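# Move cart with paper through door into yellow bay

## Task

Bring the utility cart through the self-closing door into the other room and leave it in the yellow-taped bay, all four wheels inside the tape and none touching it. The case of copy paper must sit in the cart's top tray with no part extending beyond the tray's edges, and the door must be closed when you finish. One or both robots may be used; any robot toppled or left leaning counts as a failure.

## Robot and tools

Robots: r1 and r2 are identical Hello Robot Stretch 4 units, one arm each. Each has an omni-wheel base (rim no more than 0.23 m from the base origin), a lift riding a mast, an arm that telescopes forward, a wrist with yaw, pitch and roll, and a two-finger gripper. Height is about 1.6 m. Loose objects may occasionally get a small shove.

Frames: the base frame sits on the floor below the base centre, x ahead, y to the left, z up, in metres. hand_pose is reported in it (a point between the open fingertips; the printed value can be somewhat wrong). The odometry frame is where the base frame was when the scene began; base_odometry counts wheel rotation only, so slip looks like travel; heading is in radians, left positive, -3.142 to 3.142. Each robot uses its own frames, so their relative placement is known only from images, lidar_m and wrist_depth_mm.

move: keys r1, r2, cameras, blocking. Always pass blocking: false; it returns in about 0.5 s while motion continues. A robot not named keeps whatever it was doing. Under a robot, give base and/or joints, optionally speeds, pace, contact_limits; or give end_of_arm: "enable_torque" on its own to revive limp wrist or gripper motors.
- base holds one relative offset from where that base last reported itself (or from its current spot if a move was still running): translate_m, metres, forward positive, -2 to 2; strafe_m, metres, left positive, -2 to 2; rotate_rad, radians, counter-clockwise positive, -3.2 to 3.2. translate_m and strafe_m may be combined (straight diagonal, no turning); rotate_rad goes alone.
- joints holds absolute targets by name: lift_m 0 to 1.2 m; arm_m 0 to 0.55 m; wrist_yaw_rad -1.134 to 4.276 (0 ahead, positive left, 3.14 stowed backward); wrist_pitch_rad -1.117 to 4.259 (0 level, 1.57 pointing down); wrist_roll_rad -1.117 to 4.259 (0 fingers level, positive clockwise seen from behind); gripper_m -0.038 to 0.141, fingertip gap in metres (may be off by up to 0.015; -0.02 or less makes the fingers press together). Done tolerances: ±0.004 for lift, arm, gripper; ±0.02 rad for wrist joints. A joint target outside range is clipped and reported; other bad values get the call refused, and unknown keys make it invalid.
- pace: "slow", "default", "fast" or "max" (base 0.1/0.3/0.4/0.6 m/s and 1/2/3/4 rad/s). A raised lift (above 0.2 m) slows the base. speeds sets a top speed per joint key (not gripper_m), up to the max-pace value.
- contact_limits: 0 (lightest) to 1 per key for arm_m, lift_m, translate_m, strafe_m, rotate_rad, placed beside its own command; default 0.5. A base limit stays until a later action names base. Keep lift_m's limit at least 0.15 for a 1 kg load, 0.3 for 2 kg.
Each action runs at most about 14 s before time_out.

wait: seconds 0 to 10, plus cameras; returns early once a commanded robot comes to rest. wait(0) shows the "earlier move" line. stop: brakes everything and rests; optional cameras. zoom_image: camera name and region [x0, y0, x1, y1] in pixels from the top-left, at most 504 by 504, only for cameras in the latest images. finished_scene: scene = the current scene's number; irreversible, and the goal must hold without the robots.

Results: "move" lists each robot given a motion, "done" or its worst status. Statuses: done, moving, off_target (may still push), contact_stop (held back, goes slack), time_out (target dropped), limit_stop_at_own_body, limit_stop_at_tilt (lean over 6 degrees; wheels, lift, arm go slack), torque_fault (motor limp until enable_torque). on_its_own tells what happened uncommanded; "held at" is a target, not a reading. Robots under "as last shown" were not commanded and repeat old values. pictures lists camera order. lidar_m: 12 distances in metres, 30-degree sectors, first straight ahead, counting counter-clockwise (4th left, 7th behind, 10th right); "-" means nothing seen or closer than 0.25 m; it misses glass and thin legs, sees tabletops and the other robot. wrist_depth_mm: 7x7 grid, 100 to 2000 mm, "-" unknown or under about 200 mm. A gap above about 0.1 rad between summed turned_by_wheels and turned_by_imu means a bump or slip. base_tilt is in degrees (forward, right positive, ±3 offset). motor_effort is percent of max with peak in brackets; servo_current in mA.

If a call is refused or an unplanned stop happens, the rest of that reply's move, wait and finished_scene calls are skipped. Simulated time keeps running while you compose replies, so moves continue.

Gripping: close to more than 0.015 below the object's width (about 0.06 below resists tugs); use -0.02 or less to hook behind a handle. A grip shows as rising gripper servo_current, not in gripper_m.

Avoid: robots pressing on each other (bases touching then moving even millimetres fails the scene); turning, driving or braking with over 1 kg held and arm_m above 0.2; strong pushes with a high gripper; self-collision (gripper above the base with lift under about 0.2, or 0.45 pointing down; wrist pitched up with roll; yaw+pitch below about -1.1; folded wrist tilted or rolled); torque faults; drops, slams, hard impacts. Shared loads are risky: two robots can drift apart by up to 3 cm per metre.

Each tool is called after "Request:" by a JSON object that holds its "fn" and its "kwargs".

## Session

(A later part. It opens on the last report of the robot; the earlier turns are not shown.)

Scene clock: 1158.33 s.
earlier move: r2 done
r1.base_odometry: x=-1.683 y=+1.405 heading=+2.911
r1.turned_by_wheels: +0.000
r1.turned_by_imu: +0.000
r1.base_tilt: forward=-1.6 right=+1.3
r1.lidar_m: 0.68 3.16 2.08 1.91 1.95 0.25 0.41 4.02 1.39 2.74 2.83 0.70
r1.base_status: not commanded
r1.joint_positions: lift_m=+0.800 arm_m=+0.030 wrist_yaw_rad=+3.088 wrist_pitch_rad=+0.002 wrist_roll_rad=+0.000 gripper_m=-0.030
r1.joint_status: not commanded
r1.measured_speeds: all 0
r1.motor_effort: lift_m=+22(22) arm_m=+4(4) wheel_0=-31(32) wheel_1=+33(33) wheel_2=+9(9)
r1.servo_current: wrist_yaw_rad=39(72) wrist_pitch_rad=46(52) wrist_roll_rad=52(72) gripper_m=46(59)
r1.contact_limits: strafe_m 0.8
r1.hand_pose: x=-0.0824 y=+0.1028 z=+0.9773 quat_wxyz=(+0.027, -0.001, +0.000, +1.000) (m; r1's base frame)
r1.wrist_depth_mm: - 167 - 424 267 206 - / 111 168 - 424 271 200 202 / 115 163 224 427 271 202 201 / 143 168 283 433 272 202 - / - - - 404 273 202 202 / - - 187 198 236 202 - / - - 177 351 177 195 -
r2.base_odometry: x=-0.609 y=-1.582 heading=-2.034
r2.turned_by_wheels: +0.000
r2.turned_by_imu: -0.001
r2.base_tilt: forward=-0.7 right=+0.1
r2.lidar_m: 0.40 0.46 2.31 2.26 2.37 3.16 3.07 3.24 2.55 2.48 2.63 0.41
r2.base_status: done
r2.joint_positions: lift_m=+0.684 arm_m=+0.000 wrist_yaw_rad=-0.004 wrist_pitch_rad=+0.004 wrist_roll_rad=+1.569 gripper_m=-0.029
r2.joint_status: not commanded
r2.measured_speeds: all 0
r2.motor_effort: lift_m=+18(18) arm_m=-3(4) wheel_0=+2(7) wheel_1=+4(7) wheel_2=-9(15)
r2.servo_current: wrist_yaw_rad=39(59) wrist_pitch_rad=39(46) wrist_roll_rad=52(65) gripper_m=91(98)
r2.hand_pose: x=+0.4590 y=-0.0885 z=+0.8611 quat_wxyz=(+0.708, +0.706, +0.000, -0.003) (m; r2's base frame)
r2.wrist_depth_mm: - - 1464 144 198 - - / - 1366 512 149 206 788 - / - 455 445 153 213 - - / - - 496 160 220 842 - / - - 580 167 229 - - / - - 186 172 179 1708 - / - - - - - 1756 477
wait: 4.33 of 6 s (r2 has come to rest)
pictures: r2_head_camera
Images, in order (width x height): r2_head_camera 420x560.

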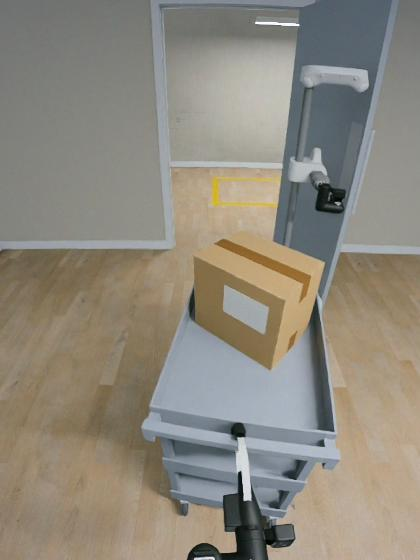

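Request:
{"fn": "move", "kwargs": {"blocking": false, "cameras": [], "r2": {"joints":{"gripper_m":0.1}}}}

Request:
{"fn": "wait", "kwargs": {"seconds": 2, "cameras": []}}

Request:
{"fn": "move", "kwargs": {"blocking": false, "cameras": [], "r2": {"base":{"strafe_m":-0.025},"pace":"slow"}}}

Request:
{"fn": "wait", "kwargs": {"seconds": 2, "cameras": []}}

Request:
{"fn": "move", "kwargs": {"blocking": false, "cameras": [], "r2": {"joints":{"gripper_m":-0.03}}}}

Request:
{"fn": "wait", "kwargs": {"seconds": 2, "cameras": []}}

Request:
{"fn": "move", "kwargs": {"blocking": false, "cameras": [], "r2": {"base":{"strafe_m":-0.25},"pace":"slow"}}}

Request:
{"fn": "wait", "kwargs": {"seconds": 5, "cameras": ["r2_head_camera"]}}

Scene clock: 1171.77 s.
move: r2 moving
r1: as last shown
r1.lidar_m: 0.68 3.15 2.06 1.91 1.96 0.25 0.39 4.00 1.40 2.76 2.86 0.70
r1.motor_effort: lift_m=+22(22) arm_m=+4(4) wheel_0=-31(31) wheel_1=+33(33) wheel_2=+9(9)
r1.servo_current: wrist_yaw_rad=39(52) wrist_pitch_rad=39(46) wrist_roll_rad=33(65) gripper_m=46(52)
r1.contact_limits: strafe_m 0.8
r1.wrist_depth_mm: - 167 - 424 268 206 - / 111 167 - 427 271 199 202 / 115 163 224 427 273 202 201 / 143 169 283 430 272 202 - / - - - 399 273 201 202 / - - 187 197 237 202 - / - - 177 351 177 197 -
r2.base_odometry: x=-0.609 y=-1.582 heading=-2.034
r2.turned_by_wheels: +0.000
r2.turned_by_imu: +0.000
r2.base_tilt: forward=-0.7 right=+0.0
r2.lidar_m: 0.41 0.48 2.33 2.25 2.37 3.14 3.10 3.23 2.55 2.49 2.65 0.41
r2.base_status: not commanded
r2.joint_positions: lift_m=+0.684 arm_m=+0.000 wrist_yaw_rad=-0.004 wrist_pitch_rad=+0.004 wrist_roll_rad=+1.569 gripper_m=-0.003
r2.joint_status: gripper_m moving
r2.measured_speeds: all 0
r2.motor_effort: lift_m=+18(18) arm_m=-4(4) wheel_0=+2(2) wheel_1=+4(4) wheel_2=-8(9)
r2.servo_current: wrist_yaw_rad=52(52) wrist_pitch_rad=39(46) wrist_roll_rad=46(52) gripper_m=91(104)
r2.hand_pose: x=+0.4590 y=-0.0885 z=+0.8611 quat_wxyz=(+0.708, +0.706, +0.000, -0.003) (m; r2's base frame)
r2.wrist_depth_mm: - - 1464 148 202 1281 - / - 1366 517 152 209 778 - / - 455 449 157 217 - - / - - 504 165 224 842 - / - - 591 171 233 - - / - - 187 177 182 1756 - / - - - - - 1756 477
pictures: none
No camera images: "cameras" was empty.

Scene clock: 1173.23 s.
earlier move: r2 done
r1.base_odometry: x=-1.683 y=+1.405 heading=+2.911
r1.turned_by_wheels: +0.000
r1.turned_by_imu: +0.000
r1.base_tilt: forward=-1.6 right=+1.3
r1.lidar_m: 0.68 3.13 2.09 1.91 1.94 0.25 0.40 4.03 1.38 2.71 2.84 0.69
r1.base_status: not commanded
r1.joint_positions: lift_m=+0.800 arm_m=+0.030 wrist_yaw_rad=+3.088 wrist_pitch_rad=+0.002 wrist_roll_rad=+0.000 gripper_m=-0.030
r1.joint_status: not commanded
r1.measured_speeds: all 0
r1.motor_effort: lift_m=+22(22) arm_m=+4(4) wheel_0=-31(32) wheel_1=+33(33) wheel_2=+9(9)
r1.servo_current: wrist_yaw_rad=39(72) wrist_pitch_rad=46(46) wrist_roll_rad=59(72) gripper_m=33(52)
r1.contact_limits: strafe_m 0.8
r1.hand_pose: x=-0.0824 y=+0.1028 z=+0.9773 quat_wxyz=(+0.027, -0.001, +0.000, +1.000) (m; r1's base frame)
r1.wrist_depth_mm: - 168 - 421 271 206 - / 111 168 - 427 273 200 201 / 114 163 224 427 272 201 202 / 143 169 282 430 273 202 - / - - - 399 273 202 202 / - - 187 198 237 202 - / - - 176 347 177 196 -
r2.base_odometry: x=-0.609 y=-1.582 heading=-2.034
r2.turned_by_wheels: +0.000
r2.turned_by_imu: +0.000
r2.base_tilt: forward=-0.7 right=+0.1
r2.lidar_m: 0.43 0.47 2.31 2.25 2.39 3.16 3.09 3.27 2.56 2.50 2.64 0.42
r2.base_status: not commanded
r2.joint_positions: lift_m=+0.684 arm_m=+0.000 wrist_yaw_rad=-0.003 wrist_pitch_rad=+0.003 wrist_roll_rad=+1.569 gripper_m=+0.100
r2.joint_status: all done
r2.measured_speeds: all 0
r2.motor_effort: lift_m=+18(18) arm_m=-3(4) wheel_0=+2(2) wheel_1=+4(4) wheel_2=-6(9)
r2.servo_current: wrist_yaw_rad=52(59) wrist_pitch_rad=39(46) wrist_roll_rad=46(59) gripper_m=52(111)
r2.hand_pose: x=+0.4590 y=-0.0883 z=+0.8612 quat_wxyz=(+0.708, +0.706, +0.000, -0.002) (m; r2's base frame)
r2.wrist_depth_mm: - - 1205 154 208 - - / - 1336 512 160 217 778 - / - 469 452 167 225 - - / - - 521 229 234 842 - / - - 585 181 241 - - / - - 193 186 194 1537 - / - - - - 262 1863 488
wait: 1.47 of 2 s (r2 has come to rest)
pictures: none
No camera images: "cameras" was empty.

Scene clock: 1173.73 s.
move: r2 moving
r1: as last shown
r1.lidar_m: 0.64 3.17 2.08 1.91 1.95 0.25 0.37 4.00 1.39 2.73 2.84 0.68
r1.motor_effort: lift_m=+22(22) arm_m=+4(4) wheel_0=-31(31) wheel_1=+33(33) wheel_2=+9(9)
r1.servo_current: wrist_yaw_rad=52(59) wrist_pitch_rad=46(46) wrist_roll_rad=52(59) gripper_m=46(52)
r1.contact_limits: strafe_m 0.8
r1.wrist_depth_mm: - 167 - 424 270 206 - / 111 167 - 427 271 200 202 / 114 163 224 427 271 201 202 / 143 168 283 427 272 201 - / - - - 402 274 202 202 / - - 187 197 236 202 - / - - 176 353 177 196 -
r2.base_odometry: x=-0.621 y=-1.576 heading=-2.034
r2.turned_by_wheels: +0.000
r2.turned_by_imu: +0.000
r2.base_tilt: forward=-0.7 right=+0.1
r2.lidar_m: 0.42 0.47 2.35 2.24 2.37 3.16 3.10 3.27 2.56 2.46 2.63 0.42
r2.base_status: strafe_m moving
r2.joint_positions: lift_m=+0.684 arm_m=+0.000 wrist_yaw_rad=-0.001 wrist_pitch_rad=+0.003 wrist_roll_rad=+1.569 gripper_m=+0.100
r2.joint_status: not commanded
r2.measured_speeds: translate_m=+0.000 strafe_m=-0.053 rotate_rad=-0.002 lift_m=+0.000 arm_m=+0.000 wrist_yaw_rad=+0.018 wrist_pitch_rad=+0.000 wrist_roll_rad=+0.002
r2.motor_effort: lift_m=+18(18) arm_m=-4(4) wheel_0=+5(9) wheel_1=-6(9) wheel_2=+0(4)
r2.servo_current: wrist_yaw_rad=46(59) wrist_pitch_rad=39(46) wrist_roll_rad=39(46) gripper_m=46(52)
r2.hand_pose: x=+0.4592 y=-0.0877 z=+0.8612 quat_wxyz=(+0.708, +0.706, +0.001, -0.002) (m; r2's base frame)
r2.wrist_depth_mm: - - 1205 150 205 - - / - 1430 517 156 213 778 - / - 469 455 163 221 - - / - - 512 227 230 842 - / - - 585 178 237 - - / - - 193 182 194 1499 - / - - - - 260 1808 477
pictures: none
No camera images: "cameras" was empty.

Scene clock: 1174.43 s.
earlier move: r2 done
r1.base_odometry: x=-1.683 y=+1.405 heading=+2.911
r1.turned_by_wheels: +0.000
r1.turned_by_imu: +0.000
r1.base_tilt: forward=-1.6 right=+1.3
r1.lidar_m: 0.66 3.16 2.10 1.91 1.95 0.25 0.40 4.02 1.39 2.75 2.84 0.69
r1.base_status: not commanded
r1.joint_positions: lift_m=+0.800 arm_m=+0.030 wrist_yaw_rad=+3.088 wrist_pitch_rad=+0.002 wrist_roll_rad=+0.000 gripper_m=-0.030
r1.joint_status: not commanded
r1.measured_speeds: all 0
r1.motor_effort: lift_m=+22(22) arm_m=+4(4) wheel_0=-31(31) wheel_1=+33(33) wheel_2=+9(9)
r1.servo_current: wrist_yaw_rad=59(72) wrist_pitch_rad=39(52) wrist_roll_rad=46(59) gripper_m=52(52)
r1.contact_limits: strafe_m 0.8
r1.hand_pose: x=-0.0824 y=+0.1028 z=+0.9773 quat_wxyz=(+0.027, -0.001, +0.000, +1.000) (m; r1's base frame)
r1.wrist_depth_mm: - 167 - 424 268 206 - / 111 167 - 427 270 200 201 / 115 163 224 430 272 201 202 / 143 168 282 430 273 202 - / - - - 399 273 202 202 / - - 187 198 236 202 - / - - 177 353 177 196 -
r2.base_odometry: x=-0.631 y=-1.571 heading=-2.034
r2.turned_by_wheels: +0.000
r2.turned_by_imu: +0.000
r2.base_tilt: forward=-0.7 right=+0.0
r2.lidar_m: 0.42 0.48 2.34 2.28 2.40 3.17 3.10 3.24 2.51 2.45 2.63 0.42
r2.base_status: done
r2.joint_positions: lift_m=+0.684 arm_m=+0.000 wrist_yaw_rad=-0.001 wrist_pitch_rad=+0.003 wrist_roll_rad=+1.569 gripper_m=+0.100
r2.joint_status: not commanded
r2.measured_speeds: all 0
r2.motor_effort: lift_m=+18(18) arm_m=-3(4) wheel_0=+4(9) wheel_1=-3(9) wheel_2=+0(4)
r2.servo_current: wrist_yaw_rad=39(59) wrist_pitch_rad=46(46) wrist_roll_rad=33(52) gripper_m=46(59)
r2.hand_pose: x=+0.4592 y=-0.0877 z=+0.8612 quat_wxyz=(+0.708, +0.706, +0.001, -0.002) (m; r2's base frame)
r2.wrist_depth_mm: - - 1499 151 205 1229 - / - 1430 535 157 212 778 - / - 480 459 164 222 - - / - - 504 229 231 854 - / - - 574 179 238 - - / - - 193 183 193 - - / - - - - 262 1756 496
wait: 0.70 of 2 s (r2 has come to rest)
pictures: none
No camera images: "cameras" was empty.

Scene clock: 1174.93 s.
move: r2 moving
r1: as last shown
r1.lidar_m: 0.66 3.17 2.10 1.91 1.94 0.25 0.39 4.02 1.41 2.73 2.83 0.68
r1.motor_effort: lift_m=+22(22) arm_m=+4(4) wheel_0=-31(32) wheel_1=+33(33) wheel_2=+9(9)
r1.servo_current: wrist_yaw_rad=46(59) wrist_pitch_rad=46(46) wrist_roll_rad=39(52) gripper_m=46(46)
r1.contact_limits: strafe_m 0.8
r1.wrist_depth_mm: - 167 - 421 268 206 - / 111 168 - 427 271 200 202 / 115 163 224 424 271 201 202 / 143 168 283 430 273 202 - / - - - 402 274 202 202 / - - 187 198 237 202 - / - - 177 349 177 195 -
r2.base_odometry: x=-0.631 y=-1.571 heading=-2.034
r2.turned_by_wheels: +0.000
r2.turned_by_imu: +0.000
r2.base_tilt: forward=-0.7 right=+0.1
r2.lidar_m: 0.42 0.47 2.36 2.28 2.41 3.14 3.08 3.28 2.53 2.46 2.61 0.42
r2.base_status: not commanded
r2.joint_positions: lift_m=+0.684 arm_m=+0.000 wrist_yaw_rad=-0.001 wrist_pitch_rad=+0.003 wrist_roll_rad=+1.569 gripper_m=+0.083
r2.joint_status: gripper_m moving
r2.measured_speeds: all 0
r2.motor_effort: lift_m=+18(18) arm_m=-3(4) wheel_0=+4(5) wheel_1=-3(3) wheel_2=+0(0)
r2.servo_current: wrist_yaw_rad=46(59) wrist_pitch_rad=46(46) wrist_roll_rad=39(52) gripper_m=117(117)
r2.hand_pose: x=+0.4592 y=-0.0877 z=+0.8612 quat_wxyz=(+0.708, +0.706, +0.001, -0.002) (m; r2's base frame)
r2.wrist_depth_mm: - - 1464 151 206 1255 - / - 1430 539 158 214 - - / - 477 459 164 223 - - / - - 504 229 232 854 - / - - 574 179 239 - - / - - 195 185 191 - - / - - - - 263 1808 492
pictures: none
No camera images: "cameras" was empty.

Scene clock: 1176.40 s.
earlier move: r2 done
r1.base_odometry: x=-1.683 y=+1.405 heading=+2.911
r1.turned_by_wheels: +0.000
r1.turned_by_imu: +0.000
r1.base_tilt: forward=-1.6 right=+1.2
r1.lidar_m: 0.67 3.14 2.09 1.90 1.94 0.25 0.39 4.01 1.39 2.74 2.85 0.72
r1.base_status: not commanded
r1.joint_positions: lift_m=+0.800 arm_m=+0.030 wrist_yaw_rad=+3.088 wrist_pitch_rad=+0.002 wrist_roll_rad=+0.000 gripper_m=-0.030
r1.joint_status: not commanded
r1.measured_speeds: all 0
r1.motor_effort: lift_m=+22(22) arm_m=+4(4) wheel_0=-31(32) wheel_1=+33(33) wheel_2=+9(9)
r1.servo_current: wrist_yaw_rad=52(85) wrist_pitch_rad=46(52) wrist_roll_rad=46(65) gripper_m=46(52)
r1.contact_limits: strafe_m 0.8
r1.hand_pose: x=-0.0824 y=+0.1028 z=+0.9773 quat_wxyz=(+0.027, -0.001, +0.000, +1.000) (m; r1's base frame)
r1.wrist_depth_mm: - 167 - 427 270 206 - / 111 167 - 424 271 200 201 / 115 163 224 421 271 201 202 / 143 168 281 430 274 202 - / - - - 399 273 202 202 / - - 187 197 236 201 - / - - 177 349 176 196 -
r2.base_odometry: x=-0.631 y=-1.571 heading=-2.034
r2.turned_by_wheels: +0.000
r2.turned_by_imu: +0.000
r2.base_tilt: forward=-0.7 right=+0.0
r2.lidar_m: 0.42 0.46 2.34 2.29 2.40 3.15 3.09 3.27 2.53 2.46 2.63 0.41
r2.base_status: not commanded
r2.joint_positions: lift_m=+0.684 arm_m=+0.000 wrist_yaw_rad=-0.001 wrist_pitch_rad=+0.003 wrist_roll_rad=+1.569 gripper_m=-0.029
r2.joint_status: all done
r2.measured_speeds: all 0
r2.motor_effort: lift_m=+18(18) arm_m=-4(4) wheel_0=+2(5) wheel_1=-3(3) wheel_2=+0(0)
r2.servo_current: wrist_yaw_rad=46(59) wrist_pitch_rad=39(46) wrist_roll_rad=52(59) gripper_m=111(280)
r2.hand_pose: x=+0.4592 y=-0.0877 z=+0.8612 quat_wxyz=(+0.708, +0.706, +0.001, -0.002) (m; r2's base frame)
r2.wrist_depth_mm: - - 1464 141 196 1229 - / - 1397 525 146 204 768 - / - 469 449 150 211 - - / - - 488 158 219 831 - / - - 574 166 228 - - / - - 183 169 180 - - / - - - - - 1576 492
wait: 1.47 of 2 s (r2 has come to rest)
pictures: none
No camera images: "cameras" was empty.

Scene clock: 1176.90 s.
move: r2 moving
r1: as last shown
r1.base_tilt: forward=-1.6 right=+1.3
r1.lidar_m: 0.68 3.17 2.08 1.92 1.94 0.25 0.37 4.03 1.40 2.73 2.84 0.71
r1.motor_effort: lift_m=+22(22) arm_m=+4(4) wheel_0=-31(31) wheel_1=+33(33) wheel_2=+9(9)
r1.servo_current: wrist_yaw_rad=52(59) wrist_pitch_rad=39(52) wrist_roll_rad=39(59) gripper_m=39(52)
r1.contact_limits: strafe_m 0.8
r1.wrist_depth_mm: - 167 - 421 268 206 - / 111 168 - 421 271 200 201 / 115 163 225 433 272 201 201 / 143 168 282 430 273 202 - / - - - 399 273 202 202 / - - 186 198 237 203 - / - - 177 349 177 196 -
r2.base_odometry: x=-0.644 y=-1.565 heading=-2.034
r2.turned_by_wheels: +0.001
r2.turned_by_imu: +0.001
r2.base_tilt: forward=-0.7 right=+0.0
r2.lidar_m: 0.40 0.47 2.38 2.30 2.42 3.16 3.08 3.27 2.51 2.46 2.62 0.41
r2.base_status: strafe_m moving
r2.joint_positions: lift_m=+0.684 arm_m=+0.000 wrist_yaw_rad=+0.002 wrist_pitch_rad=+0.003 wrist_roll_rad=+1.569 gripper_m=-0.029
r2.joint_status: not commanded
r2.measured_speeds: translate_m=-0.002 strafe_m=-0.057 rotate_rad=+0.013 lift_m=+0.000 arm_m=+0.000 wrist_yaw_rad=+0.000 wrist_pitch_rad=+0.000 wrist_roll_rad=+0.000
r2.motor_effort: lift_m=+18(18) arm_m=-3(4) wheel_0=+10(15) wheel_1=-7(9) wheel_2=-1(2)
r2.servo_current: wrist_yaw_rad=52(52) wrist_pitch_rad=46(46) wrist_roll_rad=52(65) gripper_m=104(111)
r2.hand_pose: x=+0.4594 y=-0.0870 z=+0.8612 quat_wxyz=(+0.708, +0.706, +0.002, -0.001) (m; r2's base frame)
r2.wrist_depth_mm: - - 1205 137 191 1255 - / - 1308 530 142 200 750 - / - 452 436 147 208 - - / - - 480 153 215 831 - / - - 569 159 224 - - / - - 187 167 178 - - / - - - - 242 1756 504
pictures: none
No camera images: "cameras" was empty.

Scene clock: 1180.03 s.
earlier move: r2 done
r1.base_odometry: x=-1.683 y=+1.405 heading=+2.911
r1.turned_by_wheels: +0.000
r1.turned_by_imu: +0.000
r1.base_tilt: forward=-1.6 right=+1.3
r1.lidar_m: 0.60 3.11 2.10 1.91 1.94 0.25 0.38 4.01 1.41 2.73 2.82 0.66
r1.base_status: not commanded
r1.joint_positions: lift_m=+0.800 arm_m=+0.030 wrist_yaw_rad=+3.088 wrist_pitch_rad=+0.002 wrist_roll_rad=+0.000 gripper_m=-0.030
r1.joint_status: not commanded
r1.measured_speeds: all 0
r1.motor_effort: lift_m=+22(22) arm_m=+4(4) wheel_0=-31(32) wheel_1=+33(33) wheel_2=+9(9)
r1.servo_current: wrist_yaw_rad=52(72) wrist_pitch_rad=46(52) wrist_roll_rad=46(65) gripper_m=46(52)
r1.contact_limits: strafe_m 0.8
r1.hand_pose: x=-0.0824 y=+0.1028 z=+0.9773 quat_wxyz=(+0.027, -0.001, +0.000, +1.000) (m; r1's base frame)
r1.wrist_depth_mm: - 167 - 424 268 206 - / 111 167 - 421 271 200 202 / 115 163 224 424 272 201 201 / 143 168 282 430 273 202 - / - - - 399 273 202 201 / - - 187 198 237 202 - / - - 177 349 176 196 -
r2.base_odometry: x=-0.854 y=-1.460 heading=-2.034
r2.turned_by_wheels: +0.000
r2.turned_by_imu: +0.001
r2.base_tilt: forward=-0.6 right=+0.1
r2.lidar_m: 0.37 0.39 2.58 2.53 2.65 3.18 3.12 3.00 2.27 2.21 2.33 0.42
r2.base_status: done
r2.joint_positions: lift_m=+0.684 arm_m=+0.000 wrist_yaw_rad=+0.003 wrist_pitch_rad=+0.004 wrist_roll_rad=+1.569 gripper_m=-0.029
r2.joint_status: not commanded
r2.measured_speeds: all 0
r2.motor_effort: lift_m=+18(18) arm_m=-3(4) wheel_0=+6(15) wheel_1=-5(9) wheel_2=+0(2)
r2.servo_current: wrist_yaw_rad=52(65) wrist_pitch_rad=39(52) wrist_roll_rad=52(65) gripper_m=98(111)
r2.hand_pose: x=+0.4595 y=-0.0866 z=+0.8611 quat_wxyz=(+0.708, +0.706, +0.002, +0.000) (m; r2's base frame)
r2.wrist_depth_mm: - - - 182 246 264 263 / - - 1464 180 243 1308 1138 / - - - 177 238 1366 - / - - 512 175 235 842 - / - 480 469 173 233 831 - / - - 186 171 179 831 - / - - 559 - 227 - -
wait: 3.13 of 5 s (r2 has come to rest)
pictures: r2_head_camera
Images, in order (width x height): r2_head_camera 420x560.

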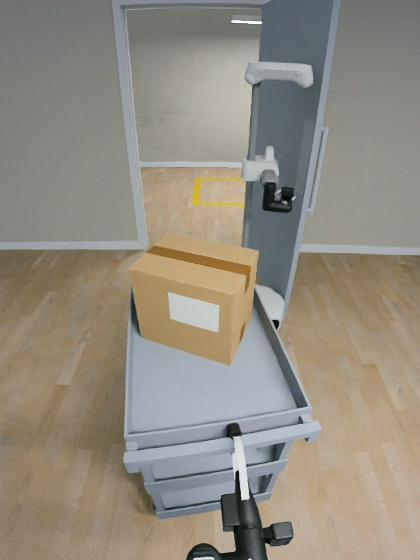

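Request:
{"fn": "move", "kwargs": {"blocking": false, "cameras": [], "r2": {"base":{"rotate_rad":0.2},"pace":"slow"}}}

Request:
{"fn": "wait", "kwargs": {"seconds": 2, "cameras": []}}

Request:
{"fn": "move", "kwargs": {"blocking": false, "cameras": [], "r2": {"base":{"strafe_m":-0.15},"pace":"slow"}}}

Request:
{"fn": "wait", "kwargs": {"seconds": 4, "cameras": ["r2_head_camera"]}}

Scene clock: 1194.67 s.
move: r2 moving
r1: as last shown
r1.lidar_m: 0.61 3.16 2.10 1.92 1.92 0.25 0.39 4.00 1.39 2.74 2.84 0.66
r1.motor_effort: lift_m=+22(22) arm_m=+4(4) wheel_0=-31(32) wheel_1=+33(34) wheel_2=+9(9)
r1.servo_current: wrist_yaw_rad=59(59) wrist_pitch_rad=46(52) wrist_roll_rad=46(65) gripper_m=46(52)
r1.contact_limits: strafe_m 0.8
r1.wrist_depth_mm: - 168 - 424 268 206 - / 111 168 - 427 271 200 202 / 115 163 224 427 272 202 202 / 143 168 283 430 273 202 - / - - - 404 274 202 202 / - - 187 198 237 202 - / - - 177 349 177 196 -
r2.base_odometry: x=-0.854 y=-1.459 heading=-1.912
r2.turned_by_wheels: +0.122
r2.turned_by_imu: +0.118
r2.base_tilt: forward=-0.7 right=+0.1
r2.lidar_m: 0.40 0.41 2.55 2.51 2.78 3.11 3.09 2.72 2.23 2.21 2.47 0.43
r2.base_status: rotate_rad moving
r2.joint_positions: lift_m=+0.684 arm_m=+0.000 wrist_yaw_rad=-0.006 wrist_pitch_rad=+0.004 wrist_roll_rad=+1.569 gripper_m=-0.029
r2.joint_status: not commanded
r2.measured_speeds: translate_m=+0.000 strafe_m=-0.002 rotate_rad=+0.428 lift_m=+0.000 arm_m=+0.000 wrist_yaw_rad=+0.000 wrist_pitch_rad=+0.000 wrist_roll_rad=+0.000
r2.motor_effort: lift_m=+18(18) arm_m=-3(3) wheel_0=-8(12) wheel_1=-5(9) wheel_2=-14(15)
r2.servo_current: wrist_yaw_rad=65(65) wrist_pitch_rad=46(52) wrist_roll_rad=52(52) gripper_m=85(104)
r2.hand_pose: x=+0.4587 y=-0.0892 z=+0.8611 quat_wxyz=(+0.708, +0.706, -0.001, -0.004) (m; r2's base frame)
r2.wrist_depth_mm: - - 1464 165 224 1229 1138 / - 1537 1430 166 226 1255 - / - - 574 166 227 831 - / - 488 462 167 229 820 - / - - 492 168 229 831 - / - - 185 169 179 820 - / - - - - 230 - -
pictures: none
No camera images: "cameras" was empty.

Scene clock: 1195.33 s.
earlier move: r2 done
r1.base_odometry: x=-1.683 y=+1.405 heading=+2.911
r1.turned_by_wheels: +0.000
r1.turned_by_imu: +0.000
r1.base_tilt: forward=-1.6 right=+1.3
r1.lidar_m: 0.61 3.18 2.09 1.90 1.95 0.25 0.37 4.02 1.41 2.73 2.84 0.66
r1.base_status: not commanded
r1.joint_positions: lift_m=+0.800 arm_m=+0.030 wrist_yaw_rad=+3.088 wrist_pitch_rad=+0.002 wrist_roll_rad=+0.000 gripper_m=-0.030
r1.joint_status: not commanded
r1.measured_speeds: all 0
r1.motor_effort: lift_m=+22(22) arm_m=+4(4) wheel_0=-31(32) wheel_1=+33(34) wheel_2=+9(9)
r1.servo_current: wrist_yaw_rad=59(59) wrist_pitch_rad=46(52) wrist_roll_rad=52(72) gripper_m=46(52)
r1.contact_limits: strafe_m 0.8
r1.hand_pose: x=-0.0824 y=+0.1028 z=+0.9773 quat_wxyz=(+0.027, -0.001, +0.000, +1.000) (m; r1's base frame)
r1.wrist_depth_mm: - 167 - 424 267 205 - / 111 168 - 424 270 199 202 / 115 163 224 427 272 201 202 / 143 168 281 430 273 202 - / - - - 399 272 202 202 / - - 187 198 236 202 - / - - 177 347 177 195 -
r2.base_odometry: x=-0.854 y=-1.460 heading=-1.835
r2.turned_by_wheels: +0.077
r2.turned_by_imu: +0.076
r2.base_tilt: forward=-0.7 right=+0.1
r2.lidar_m: 0.42 0.47 2.53 2.54 2.92 3.10 3.08 2.59 2.21 2.19 2.57 0.41
r2.base_status: done
r2.joint_positions: lift_m=+0.684 arm_m=+0.000 wrist_yaw_rad=-0.001 wrist_pitch_rad=+0.004 wrist_roll_rad=+1.569 gripper_m=-0.029
r2.joint_status: not commanded
r2.measured_speeds: all 0
r2.motor_effort: lift_m=+18(18) arm_m=-3(4) wheel_0=-4(12) wheel_1=-4(9) wheel_2=-6(15)
r2.servo_current: wrist_yaw_rad=39(65) wrist_pitch_rad=39(52) wrist_roll_rad=46(52) gripper_m=91(104)
r2.hand_pose: x=+0.4592 y=-0.0877 z=+0.8611 quat_wxyz=(+0.708, +0.706, +0.001, -0.002) (m; r2's base frame)
r2.wrist_depth_mm: - 1336 1138 143 200 1160 574 / - - 569 148 205 - - / - 496 455 151 211 - - / - 496 473 157 219 820 - / - - 544 163 226 - - / - - 187 168 178 - - / - - - - 241 1756 496
wait: 0.67 of 2 s (r2 has come to rest)
pictures: none
No camera images: "cameras" was empty.

Scene clock: 1195.83 s.
move: r2 moving
r1: as last shown
r1.lidar_m: 0.62 3.16 2.06 1.91 1.93 0.25 0.41 3.99 1.40 2.73 2.84 0.65
r1.motor_effort: lift_m=+22(22) arm_m=+4(4) wheel_0=-31(31) wheel_1=+33(33) wheel_2=+9(9)
r1.servo_current: wrist_yaw_rad=52(59) wrist_pitch_rad=46(46) wrist_roll_rad=59(59) gripper_m=39(52)
r1.contact_limits: strafe_m 0.8
r1.wrist_depth_mm: - 167 - 421 271 206 - / 111 168 - 421 271 200 202 / 115 163 224 430 272 201 202 / 143 169 285 430 273 202 - / - - - 402 274 202 202 / - - 187 198 237 201 - / - - 177 351 177 196 -
r2.base_odometry: x=-0.868 y=-1.456 heading=-1.835
r2.turned_by_wheels: +0.000
r2.turned_by_imu: +0.000
r2.base_tilt: forward=-0.7 right=+0.1
r2.lidar_m: 0.39 0.47 2.55 2.54 2.93 3.08 3.10 2.54 2.21 2.19 2.57 0.37
r2.base_status: strafe_m moving
r2.joint_positions: lift_m=+0.684 arm_m=+0.000 wrist_yaw_rad=-0.001 wrist_pitch_rad=+0.004 wrist_roll_rad=+1.569 gripper_m=-0.029
r2.joint_status: not commanded
r2.measured_speeds: translate_m=+0.000 strafe_m=-0.056 rotate_rad=+0.002 lift_m=+0.000 arm_m=+0.000 wrist_yaw_rad=+0.012 wrist_pitch_rad=+0.000 wrist_roll_rad=+0.000
r2.motor_effort: lift_m=+18(18) arm_m=-4(4) wheel_0=+6(9) wheel_1=-7(8) wheel_2=-1(5)
r2.servo_current: wrist_yaw_rad=52(52) wrist_pitch_rad=39(46) wrist_roll_rad=39(52) gripper_m=91(104)
r2.hand_pose: x=+0.4592 y=-0.0876 z=+0.8611 quat_wxyz=(+0.708, +0.706, +0.001, -0.002) (m; r2's base frame)
r2.wrist_depth_mm: - 1430 1138 142 198 1160 574 / - - 559 147 204 - - / - 477 455 151 211 - - / - 496 469 157 217 820 - / - - 549 162 226 - - / - - 185 168 178 - - / - - - - 240 1708 500
pictures: none
No camera images: "cameras" was empty.

Scene clock: 1197.97 s.
earlier move: r2 done
r1.base_odometry: x=-1.683 y=+1.405 heading=+2.911
r1.turned_by_wheels: +0.000
r1.turned_by_imu: +0.000
r1.base_tilt: forward=-1.6 right=+1.3
r1.lidar_m: 0.57 3.16 2.07 1.91 1.94 0.25 0.36 4.02 1.37 2.72 2.83 0.62
r1.base_status: not commanded
r1.joint_positions: lift_m=+0.800 arm_m=+0.030 wrist_yaw_rad=+3.088 wrist_pitch_rad=+0.002 wrist_roll_rad=+0.000 gripper_m=-0.030
r1.joint_status: not commanded
r1.measured_speeds: all 0
r1.motor_effort: lift_m=+22(22) arm_m=+4(4) wheel_0=-31(32) wheel_1=+33(33) wheel_2=+9(9)
r1.servo_current: wrist_yaw_rad=52(72) wrist_pitch_rad=39(52) wrist_roll_rad=46(65) gripper_m=39(52)
r1.contact_limits: strafe_m 0.8
r1.hand_pose: x=-0.0824 y=+0.1028 z=+0.9773 quat_wxyz=(+0.027, -0.001, +0.000, +1.000) (m; r1's base frame)
r1.wrist_depth_mm: - 167 - 421 268 206 - / 111 168 - 424 271 200 202 / 115 163 224 430 271 201 200 / 143 169 283 430 272 202 - / - - - 399 272 202 202 / - - 187 197 238 202 - / - - 177 349 177 196 -
r2.base_odometry: x=-0.999 y=-1.420 heading=-1.835
r2.turned_by_wheels: +0.000
r2.turned_by_imu: +0.000
r2.base_tilt: forward=-0.7 right=+0.1
r2.lidar_m: 0.40 0.41 2.67 2.66 3.07 3.13 3.10 2.40 2.07 2.08 2.42 0.43
r2.base_status: done
r2.joint_positions: lift_m=+0.684 arm_m=+0.000 wrist_yaw_rad=+0.002 wrist_pitch_rad=+0.004 wrist_roll_rad=+1.569 gripper_m=-0.029
r2.joint_status: not commanded
r2.measured_speeds: all 0
r2.motor_effort: lift_m=+18(18) arm_m=-3(4) wheel_0=+5(12) wheel_1=-3(9) wheel_2=+0(5)
r2.servo_current: wrist_yaw_rad=52(59) wrist_pitch_rad=46(52) wrist_roll_rad=46(59) gripper_m=91(104)
r2.hand_pose: x=+0.4594 y=-0.0869 z=+0.8611 quat_wxyz=(+0.708, +0.706, +0.002, -0.001) (m; r2's base frame)
r2.wrist_depth_mm: 1708 - 1366 164 224 1160 1138 / - - - 166 226 1182 - / - - 580 167 228 820 - / - - 462 167 229 831 - / - - 492 168 229 831 - / - - 186 170 179 - - / - - - - 232 - -
wait: 2.13 of 4 s (r2 has come to rest)
pictures: r2_head_camera
Images, in order (width x height): r2_head_camera 420x560.

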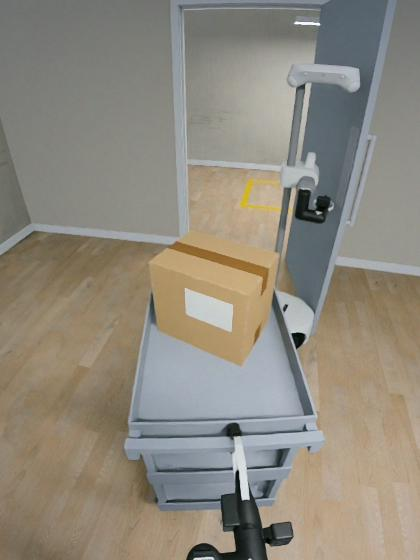

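Request:
{"fn": "move", "kwargs": {"blocking": false, "cameras": [], "r2": {"base":{"translate_m":0.3,"strafe_m":0.0},"pace":"slow"}}}

Request:
{"fn": "wait", "kwargs": {"seconds": 6, "cameras": ["r2_head_camera"]}}

Scene clock: 1204.50 s.
move: r2 moving
r1: as last shown
r1.lidar_m: 0.54 3.13 2.08 1.91 1.95 0.25 0.37 4.03 1.40 2.76 2.83 0.61
r1.motor_effort: lift_m=+22(22) arm_m=+4(4) wheel_0=-31(31) wheel_1=+33(33) wheel_2=+9(9)
r1.servo_current: wrist_yaw_rad=52(65) wrist_pitch_rad=39(46) wrist_roll_rad=46(59) gripper_m=46(46)
r1.contact_limits: strafe_m 0.8
r1.wrist_depth_mm: - 168 - 421 266 206 - / 111 168 - 427 271 200 202 / 115 163 224 430 271 201 201 / 143 169 282 427 273 201 - / - - - 399 273 202 202 / - - 187 198 237 202 - / - - 177 351 177 195 -
r2.base_odometry: x=-1.002 y=-1.432 heading=-1.835
r2.turned_by_wheels: +0.000
r2.turned_by_imu: +0.000
r2.base_tilt: forward=-0.7 right=+0.1
r2.lidar_m: 0.39 0.41 2.65 2.67 3.06 3.13 3.17 2.43 2.06 2.06 2.43 0.41
r2.base_status: translate_m moving; strafe_m moving
r2.joint_positions: lift_m=+0.684 arm_m=+0.000 wrist_yaw_rad=-0.002 wrist_pitch_rad=+0.004 wrist_roll_rad=+1.569 gripper_m=-0.029
r2.joint_status: not commanded
r2.measured_speeds: translate_m=+0.052 strafe_m=+0.000 rotate_rad=-0.001 lift_m=+0.000 arm_m=+0.000 wrist_yaw_rad=-0.027 wrist_pitch_rad=+0.000 wrist_roll_rad=+0.000
r2.motor_effort: lift_m=+18(18) arm_m=-2(3) wheel_0=+6(11) wheel_1=+6(8) wheel_2=-15(15)
r2.servo_current: wrist_yaw_rad=52(59) wrist_pitch_rad=46(46) wrist_roll_rad=46(52) gripper_m=85(98)
r2.hand_pose: x=+0.4591 y=-0.0879 z=+0.8611 quat_wxyz=(+0.708, +0.706, +0.001, -0.002) (m; r2's base frame)
r2.wrist_depth_mm: - - 1366 167 229 1160 1138 / - - - 168 229 1229 521 / - - 609 168 228 809 - / - - 462 168 229 831 - / - - 484 169 229 831 - / - - 186 169 179 809 - / - - 603 - 229 - -
pictures: none
No camera images: "cameras" was empty.

Scene clock: 1208.27 s.
earlier move: r2 done
r1.base_odometry: x=-1.683 y=+1.405 heading=+2.911
r1.turned_by_wheels: +0.000
r1.turned_by_imu: +0.000
r1.base_tilt: forward=-1.6 right=+1.3
r1.lidar_m: 0.29 3.14 2.09 1.91 1.93 0.25 0.37 3.99 1.41 2.73 0.49 0.31
r1.base_status: not commanded
r1.joint_positions: lift_m=+0.800 arm_m=+0.030 wrist_yaw_rad=+3.088 wrist_pitch_rad=+0.002 wrist_roll_rad=+0.000 gripper_m=-0.030
r1.joint_status: not commanded
r1.measured_speeds: all 0
r1.motor_effort: lift_m=+22(22) arm_m=+4(4) wheel_0=-31(32) wheel_1=+33(33) wheel_2=+9(9)
r1.servo_current: wrist_yaw_rad=46(65) wrist_pitch_rad=46(52) wrist_roll_rad=33(65) gripper_m=39(59)
r1.contact_limits: strafe_m 0.8
r1.hand_pose: x=-0.0824 y=+0.1028 z=+0.9773 quat_wxyz=(+0.027, -0.001, +0.000, +1.000) (m; r1's base frame)
r1.wrist_depth_mm: - 168 - 424 270 206 - / 111 168 - 424 271 200 202 / 115 163 224 430 272 201 201 / 143 168 282 433 273 202 - / - - - 402 274 202 202 / - - 187 198 236 202 - / - - 177 349 177 196 -
r2.base_odometry: x=-1.077 y=-1.710 heading=-1.835
r2.turned_by_wheels: +0.000
r2.turned_by_imu: +0.000
r2.base_tilt: forward=-0.7 right=+0.1
r2.lidar_m: 0.38 0.47 2.59 2.61 3.00 3.42 3.42 2.52 2.15 2.17 2.51 0.41
r2.base_status: done
r2.joint_positions: lift_m=+0.684 arm_m=+0.000 wrist_yaw_rad=-0.003 wrist_pitch_rad=+0.004 wrist_roll_rad=+1.569 gripper_m=-0.029
r2.joint_status: not commanded
r2.measured_speeds: all 0
r2.motor_effort: lift_m=+18(18) arm_m=+4(4) wheel_0=+1(11) wheel_1=+3(8) wheel_2=-6(15)
r2.servo_current: wrist_yaw_rad=46(65) wrist_pitch_rad=46(52) wrist_roll_rad=46(65) gripper_m=91(98)
r2.hand_pose: x=+0.4590 y=-0.0883 z=+0.8611 quat_wxyz=(+0.708, +0.706, +0.000, -0.002) (m; r2's base frame)
r2.wrist_depth_mm: - - 820 137 193 - - / - 1098 521 143 200 - - / - 455 445 148 208 - - / - - 484 154 216 831 - / - - 569 161 225 - - / - - 186 168 178 - - / - - - - - 1708 492
wait: 3.77 of 6 s (r2 has come to rest)
pictures: r2_head_camera
Images, in order (width x height): r2_head_camera 420x560.

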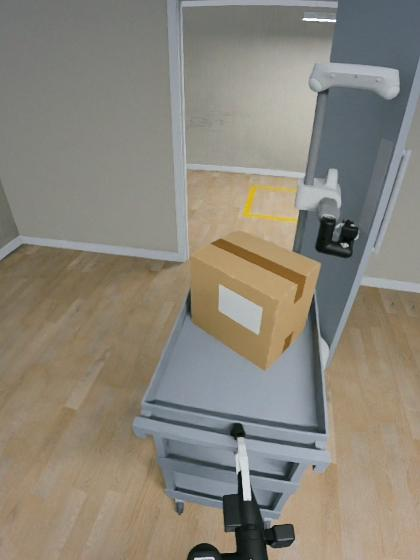

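Request:
{"fn": "move", "kwargs": {"blocking": false, "cameras": [], "r1": {"base":{"translate_m":-0.07,"strafe_m":0.13},"pace":"slow","contact_limits":{"translate_m":0.8,"strafe_m":0.8}}}}

Request:
{"fn": "wait", "kwargs": {"seconds": 5, "cameras": ["r2_head_camera","r1_head_right_camera"]}}

r1: "contact_limits": translate_m and strafe_m are given together and make one move, which takes one limit: state it under one of them only
Scene clock: 1221.23 s.
r1.base_odometry: x=-1.683 y=+1.405 heading=+2.911
r1.turned_by_wheels: +0.000
r1.turned_by_imu: +0.000
r1.base_tilt: forward=-1.6 right=+1.3
r1.lidar_m: 0.30 3.17 2.08 1.91 1.94 0.25 0.38 4.03 1.39 2.77 0.48 0.28
r1.base_status: not commanded
r1.joint_positions: lift_m=+0.800 arm_m=+0.030 wrist_yaw_rad=+3.088 wrist_pitch_rad=+0.002 wrist_roll_rad=+0.000 gripper_m=-0.030
r1.joint_status: not commanded
r1.measured_speeds: all 0
r1.motor_effort: lift_m=+22(22) arm_m=+4(4) wheel_0=-31(32) wheel_1=+33(33) wheel_2=+9(9)
r1.servo_current: wrist_yaw_rad=52(65) wrist_pitch_rad=39(52) wrist_roll_rad=52(65) gripper_m=39(59)
r1.contact_limits: strafe_m 0.8
r1.hand_pose: x=-0.0824 y=+0.1028 z=+0.9773 quat_wxyz=(+0.027, -0.001, +0.000, +1.000) (m; r1's base frame)
r1.wrist_depth_mm: - 167 - 424 268 206 - / 111 168 - 424 272 198 201 / 115 163 224 430 272 200 202 / 143 168 283 427 273 202 - / - - - 399 274 201 202 / - - 187 198 237 202 - / - - 177 351 176 196 -
r2.base_odometry: x=-1.077 y=-1.710 heading=-1.835
r2.turned_by_wheels: +0.000
r2.turned_by_imu: +0.000
r2.base_tilt: forward=-0.7 right=+0.0
r2.lidar_m: 0.39 0.46 2.59 2.60 3.00 3.42 3.43 2.51 2.17 2.13 2.50 0.41
r2.base_status: done
r2.joint_positions: lift_m=+0.684 arm_m=+0.000 wrist_yaw_rad=-0.003 wrist_pitch_rad=+0.004 wrist_roll_rad=+1.569 gripper_m=-0.029
r2.joint_status: not commanded
r2.measured_speeds: all 0
r2.motor_effort: lift_m=+18(18) arm_m=+4(4) wheel_0=+1(11) wheel_1=+3(8) wheel_2=-6(15)
r2.servo_current: wrist_yaw_rad=46(65) wrist_pitch_rad=39(52) wrist_roll_rad=46(65) gripper_m=91(98)
r2.hand_pose: x=+0.4590 y=-0.0883 z=+0.8611 quat_wxyz=(+0.708, +0.706, +0.000, -0.002) (m; r2's base frame)
r2.wrist_depth_mm: - - 820 137 192 - - / - 1118 521 143 200 - - / - 452 439 148 208 - - / - - 480 154 216 820 - / - - 569 161 225 - - / - - 186 168 178 - - / - - - - - 1708 496
pictures: none

not run: a call was refused earlier in this reply.

Request:
{"fn": "move", "kwargs": {"blocking": false, "cameras": [], "r1": {"base":{"translate_m":-0.07,"strafe_m":0.13},"pace":"slow","contact_limits":{"strafe_m":0.8}}}}

Request:
{"fn": "wait", "kwargs": {"seconds": 5, "cameras": ["r2_head_camera","r1_head_left_camera"]}}

Scene clock: 1226.53 s.
move: r1 contact_stop
r1.base_odometry: x=-1.682 y=+1.404 heading=+2.915
r1.turned_by_wheels: +0.004
r1.turned_by_imu: +0.000
r1.base_tilt: forward=-1.6 right=+1.2
r1.lidar_m: 0.28 3.18 2.08 1.91 1.95 0.25 0.38 4.02 1.36 2.75 0.50 0.31
r1.base_status: translate_m contact_stop; strafe_m contact_stop
r1.joint_positions: lift_m=+0.800 arm_m=+0.030 wrist_yaw_rad=+3.088 wrist_pitch_rad=+0.002 wrist_roll_rad=+0.000 gripper_m=-0.030
r1.joint_status: not commanded
r1.measured_speeds: all 0
r1.on_its_own: the wheels are slack since a contact_stop
r1.motor_effort: lift_m=+22(22) arm_m=+4(4) wheel_0=+0(36) wheel_1=+0(35) wheel_2=+0(14)
r1.servo_current: wrist_yaw_rad=65(65) wrist_pitch_rad=52(52) wrist_roll_rad=52(59) gripper_m=46(46)
r1.contact_limits: strafe_m 0.8
r1.hand_pose: x=-0.0824 y=+0.1028 z=+0.9773 quat_wxyz=(+0.027, -0.001, +0.000, +1.000) (m; r1's base frame)
r1.wrist_depth_mm: - 167 - 424 271 207 - / 110 168 - 433 272 201 200 / 117 161 246 430 272 208 200 / 142 168 278 436 273 202 - / - - - 407 274 202 199 / - - 187 198 237 202 197 / - - 177 377 177 195 -
r2.base_odometry: x=-1.077 y=-1.710 heading=-1.835
r2.turned_by_wheels: +0.000
r2.turned_by_imu: +0.000
r2.base_tilt: forward=-0.7 right=+0.0
r2.lidar_m: 0.40 0.47 2.59 2.59 2.98 3.42 3.42 2.50 2.16 2.16 2.51 0.42
r2.base_status: not commanded
r2.joint_positions: lift_m=+0.684 arm_m=+0.000 wrist_yaw_rad=-0.003 wrist_pitch_rad=+0.004 wrist_roll_rad=+1.569 gripper_m=-0.029
r2.joint_status: not commanded
r2.measured_speeds: all 0
r2.motor_effort: lift_m=+18(18) arm_m=+4(4) wheel_0=+1(2) wheel_1=+3(3) wheel_2=-6(6)
r2.servo_current: wrist_yaw_rad=52(52) wrist_pitch_rad=39(46) wrist_roll_rad=46(59) gripper_m=91(91)
r2.hand_pose: x=+0.4590 y=-0.0883 z=+0.8611 quat_wxyz=(+0.708, +0.706, +0.000, -0.002) (m; r2's base frame)
r2.wrist_depth_mm: - - 809 138 193 - - / - 1138 521 143 200 - - / - 452 442 148 209 - - / - - 484 154 216 842 - / - - 569 161 226 - - / - - 187 168 178 - - / - - - - - 1708 496
pictures: none
No camera images: "cameras" was empty.

not run: a stop that you did not command came earlier in this reply.

Request:
{"fn": "move", "kwargs": {"blocking": false, "cameras": ["r1_head_left_camera","r2_head_camera"], "r1": {"base":{"translate_m":-0.07,"strafe_m":0.13},"pace":"slow","contact_limits":{"strafe_m":1.0}}}}

Request:
{"fn": "wait", "kwargs": {"seconds": 4, "cameras": ["r1_head_left_camera"]}}

Scene clock: 1230.70 s.
earlier move: r1 contact_stop
move: r1 moving
r1.base_odometry: x=-1.679 y=+1.394 heading=+2.916
r1.turned_by_wheels: +0.001
r1.turned_by_imu: -0.014
r1.base_tilt: forward=-1.6 right=+1.3
r1.lidar_m: 0.29 3.20 2.10 1.91 1.93 0.25 0.39 4.01 1.39 2.64 0.50 0.32
r1.base_status: translate_m contact_stop (by the wheels' count: -0.001 of -0.070); strafe_m contact_stop (by the wheels' count: +0.000 of +0.130); translate_m moving; strafe_m moving
r1.joint_positions: lift_m=+0.800 arm_m=+0.030 wrist_yaw_rad=+3.088 wrist_pitch_rad=+0.002 wrist_roll_rad=+0.000 gripper_m=-0.030
r1.joint_status: not commanded
r1.measured_speeds: translate_m=-0.024 strafe_m=+0.043 rotate_rad=+0.002 lift_m=+0.000 arm_m=+0.000 wrist_yaw_rad=+0.000 wrist_pitch_rad=+0.000 wrist_roll_rad=+0.000
r1.motor_effort: lift_m=+22(22) arm_m=+4(4) wheel_0=-33(33) wheel_1=+27(30) wheel_2=+18(18)
r1.servo_current: wrist_yaw_rad=33(65) wrist_pitch_rad=33(46) wrist_roll_rad=39(59) gripper_m=39(52)
r1.contact_limits: strafe_m 1
r1.hand_pose: x=-0.0824 y=+0.1028 z=+0.9773 quat_wxyz=(+0.027, -0.001, +0.000, +1.000) (m; r1's base frame)
r1.wrist_depth_mm: - 167 - 418 268 207 - / 110 168 - 424 270 202 200 / 117 162 222 421 273 209 200 / 142 168 279 427 274 202 - / - - - 427 274 202 200 / - - 187 198 237 203 - / - - 177 349 177 196 -
r2: as last shown
r2.base_tilt: forward=-0.7 right=+0.1
r2.lidar_m: 0.41 0.46 2.61 2.59 3.03 3.41 3.42 2.53 2.14 2.16 2.49 0.40
r2.servo_current: wrist_yaw_rad=46(59) wrist_pitch_rad=46(46) wrist_roll_rad=46(52) gripper_m=91(91)
r2.wrist_depth_mm: - - 809 138 193 - - / - 1138 525 143 200 - - / - 452 442 148 208 - - / - - 480 154 216 831 - / - - 574 161 225 - - / - - 187 168 178 - - / - - - - - 1661 500
pictures: r1_head_left_camera, r2_head_camera
Images, in order (width x height): r1_head_left_camera 420x672, r2_head_camera 420x560.

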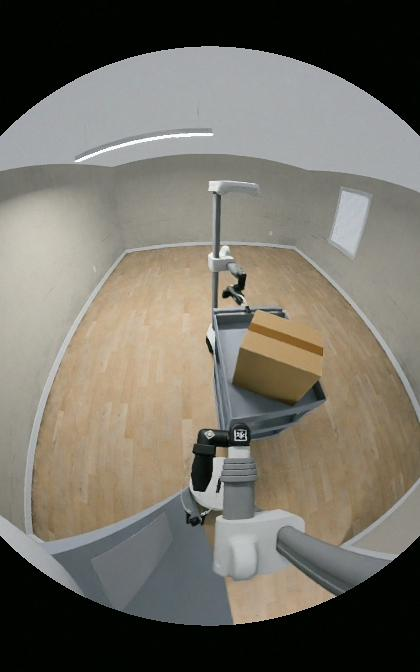

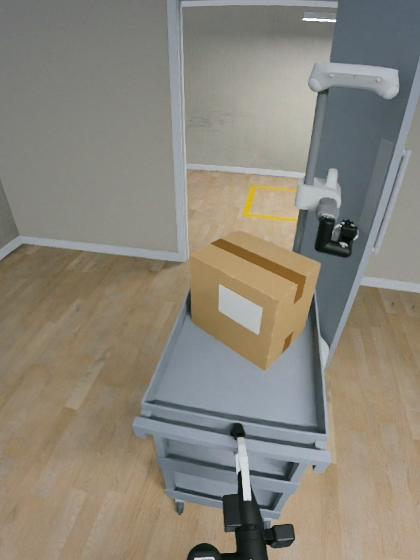

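Scene clock: 1232.97 s.
earlier move: r1 done
r1.base_odometry: x=-1.643 y=+1.264 heading=+2.919
r1.turned_by_wheels: +0.002
r1.turned_by_imu: -0.175
r1.base_tilt: forward=-1.5 right=+1.3
r1.lidar_m: 0.33 4.29 2.29 1.93 1.91 0.25 0.31 0.93 1.35 1.84 2.77 0.41
r1.base_status: done
r1.joint_positions: lift_m=+0.800 arm_m=+0.030 wrist_yaw_rad=+3.088 wrist_pitch_rad=+0.002 wrist_roll_rad=+0.000 gripper_m=-0.030
r1.joint_status: not commanded
r1.measured_speeds: all 0
r1.motor_effort: lift_m=+22(22) arm_m=+4(4) wheel_0=-33(35) wheel_1=+36(37) wheel_2=+21(21)
r1.servo_current: wrist_yaw_rad=52(72) wrist_pitch_rad=46(52) wrist_roll_rad=46(78) gripper_m=46(52)
r1.contact_limits: strafe_m 1
r1.hand_pose: x=-0.0824 y=+0.1028 z=+0.9773 quat_wxyz=(+0.027, -0.001, +0.000, +1.000) (m; r1's base frame)
r1.wrist_depth_mm: - 167 512 362 262 208 - / 111 167 480 359 263 213 210 / 115 162 307 362 264 214 209 / 142 168 455 362 266 211 - / - - 517 364 266 205 210 / - - 185 198 240 211 - / - - 177 317 177 199 -
r2.base_odometry: x=-1.077 y=-1.710 heading=-1.835
r2.turned_by_wheels: +0.000
r2.turned_by_imu: +0.000
r2.base_tilt: forward=-0.7 right=+0.1
r2.lidar_m: 0.43 0.47 2.60 2.60 3.01 3.41 3.43 2.48 2.15 2.13 2.50 0.41
r2.base_status: not commanded
r2.joint_positions: lift_m=+0.684 arm_m=+0.000 wrist_yaw_rad=-0.003 wrist_pitch_rad=+0.004 wrist_roll_rad=+1.569 gripper_m=-0.029
r2.joint_status: not commanded
r2.measured_speeds: all 0
r2.motor_effort: lift_m=+18(18) arm_m=+4(4) wheel_0=+2(2) wheel_1=+3(3) wheel_2=-6(7)
r2.servo_current: wrist_yaw_rad=39(59) wrist_pitch_rad=46(52) wrist_roll_rad=59(59) gripper_m=91(98)
r2.hand_pose: x=+0.4590 y=-0.0883 z=+0.8611 quat_wxyz=(+0.708, +0.706, +0.000, -0.002) (m; r2's base frame)
r2.wrist_depth_mm: - - 891 138 192 - - / - 1160 521 143 200 - - / - 452 445 148 208 - - / - - 488 154 216 820 - / - - 569 161 226 - - / - - 187 168 178 - - / - - - - - 1708 504
wait: 2.27 of 4 s (r1 has come to rest)
pictures: r1_head_left_camera
Images, in order (width x height): r1_head_left_camera 420x672.

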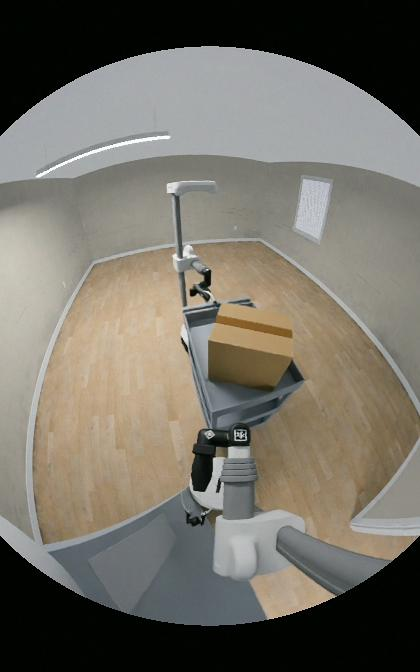

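Request:
{"fn": "wait", "kwargs": {"seconds": 0, "cameras": ["r2_head_camera","r2_head_left_camera"]}}

Scene clock: 1235.73 s.
r1.base_odometry: x=-1.643 y=+1.264 heading=+2.919
r1.turned_by_wheels: +0.000
r1.turned_by_imu: +0.000
r1.base_tilt: forward=-1.5 right=+1.3
r1.lidar_m: 0.33 4.24 2.32 1.94 1.92 0.25 0.32 0.94 1.35 1.80 2.79 0.37
r1.base_status: done
r1.joint_positions: lift_m=+0.800 arm_m=+0.030 wrist_yaw_rad=+3.088 wrist_pitch_rad=+0.002 wrist_roll_rad=+0.000 gripper_m=-0.030
r1.joint_status: not commanded
r1.measured_speeds: all 0
r1.motor_effort: lift_m=+22(22) arm_m=+4(4) wheel_0=-33(35) wheel_1=+36(37) wheel_2=+21(21)
r1.servo_current: wrist_yaw_rad=26(72) wrist_pitch_rad=39(52) wrist_roll_rad=39(78) gripper_m=39(52)
r1.contact_limits: strafe_m 1
r1.hand_pose: x=-0.0824 y=+0.1028 z=+0.9773 quat_wxyz=(+0.027, -0.001, +0.000, +1.000) (m; r1's base frame)
r1.wrist_depth_mm: - 167 517 357 262 209 - / 110 168 480 357 263 213 209 / 115 161 307 359 264 215 209 / 143 168 455 362 264 211 - / - - 525 362 266 205 209 / - - 184 198 239 211 - / - - 176 317 177 198 -
r2.base_odometry: x=-1.077 y=-1.710 heading=-1.835
r2.turned_by_wheels: +0.000
r2.turned_by_imu: +0.000
r2.base_tilt: forward=-0.7 right=+0.1
r2.lidar_m: 0.41 0.47 2.59 2.59 3.01 3.42 3.41 2.52 2.15 2.13 2.51 0.40
r2.base_status: not commanded
r2.joint_positions: lift_m=+0.684 arm_m=+0.000 wrist_yaw_rad=-0.003 wrist_pitch_rad=+0.004 wrist_roll_rad=+1.569 gripper_m=-0.029
r2.joint_status: not commanded
r2.measured_speeds: all 0
r2.motor_effort: lift_m=+18(18) arm_m=+3(4) wheel_0=+1(2) wheel_1=+3(3) wheel_2=-6(7)
r2.servo_current: wrist_yaw_rad=33(59) wrist_pitch_rad=39(52) wrist_roll_rad=52(59) gripper_m=91(98)
r2.hand_pose: x=+0.4590 y=-0.0883 z=+0.8611 quat_wxyz=(+0.708, +0.706, +0.000, -0.002) (m; r2's base frame)
r2.wrist_depth_mm: - - 878 138 193 - - / - 1160 525 143 200 - - / - 452 442 148 208 - - / - - 477 154 216 831 - / - - 569 161 225 - - / - - 187 168 177 - - / - - - - - 1708 496
pictures: r2_head_camera, r2_head_left_camera
Images, in order (width x height): r2_head_camera 420x560, r2_head_left_camera 420x672.

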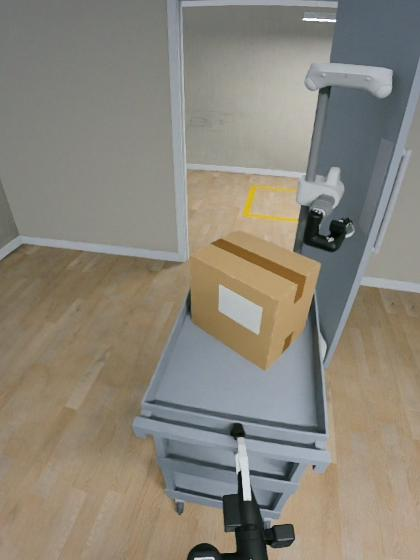

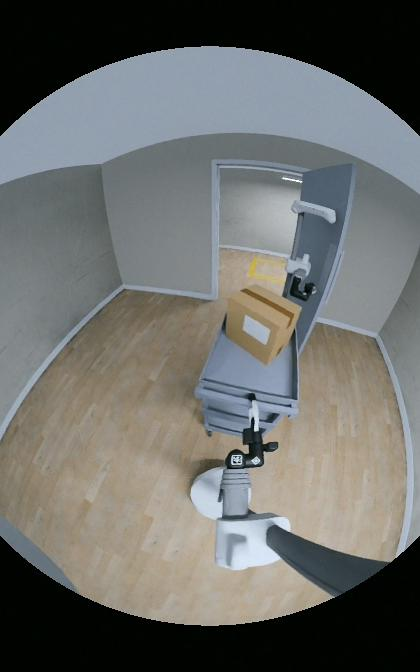

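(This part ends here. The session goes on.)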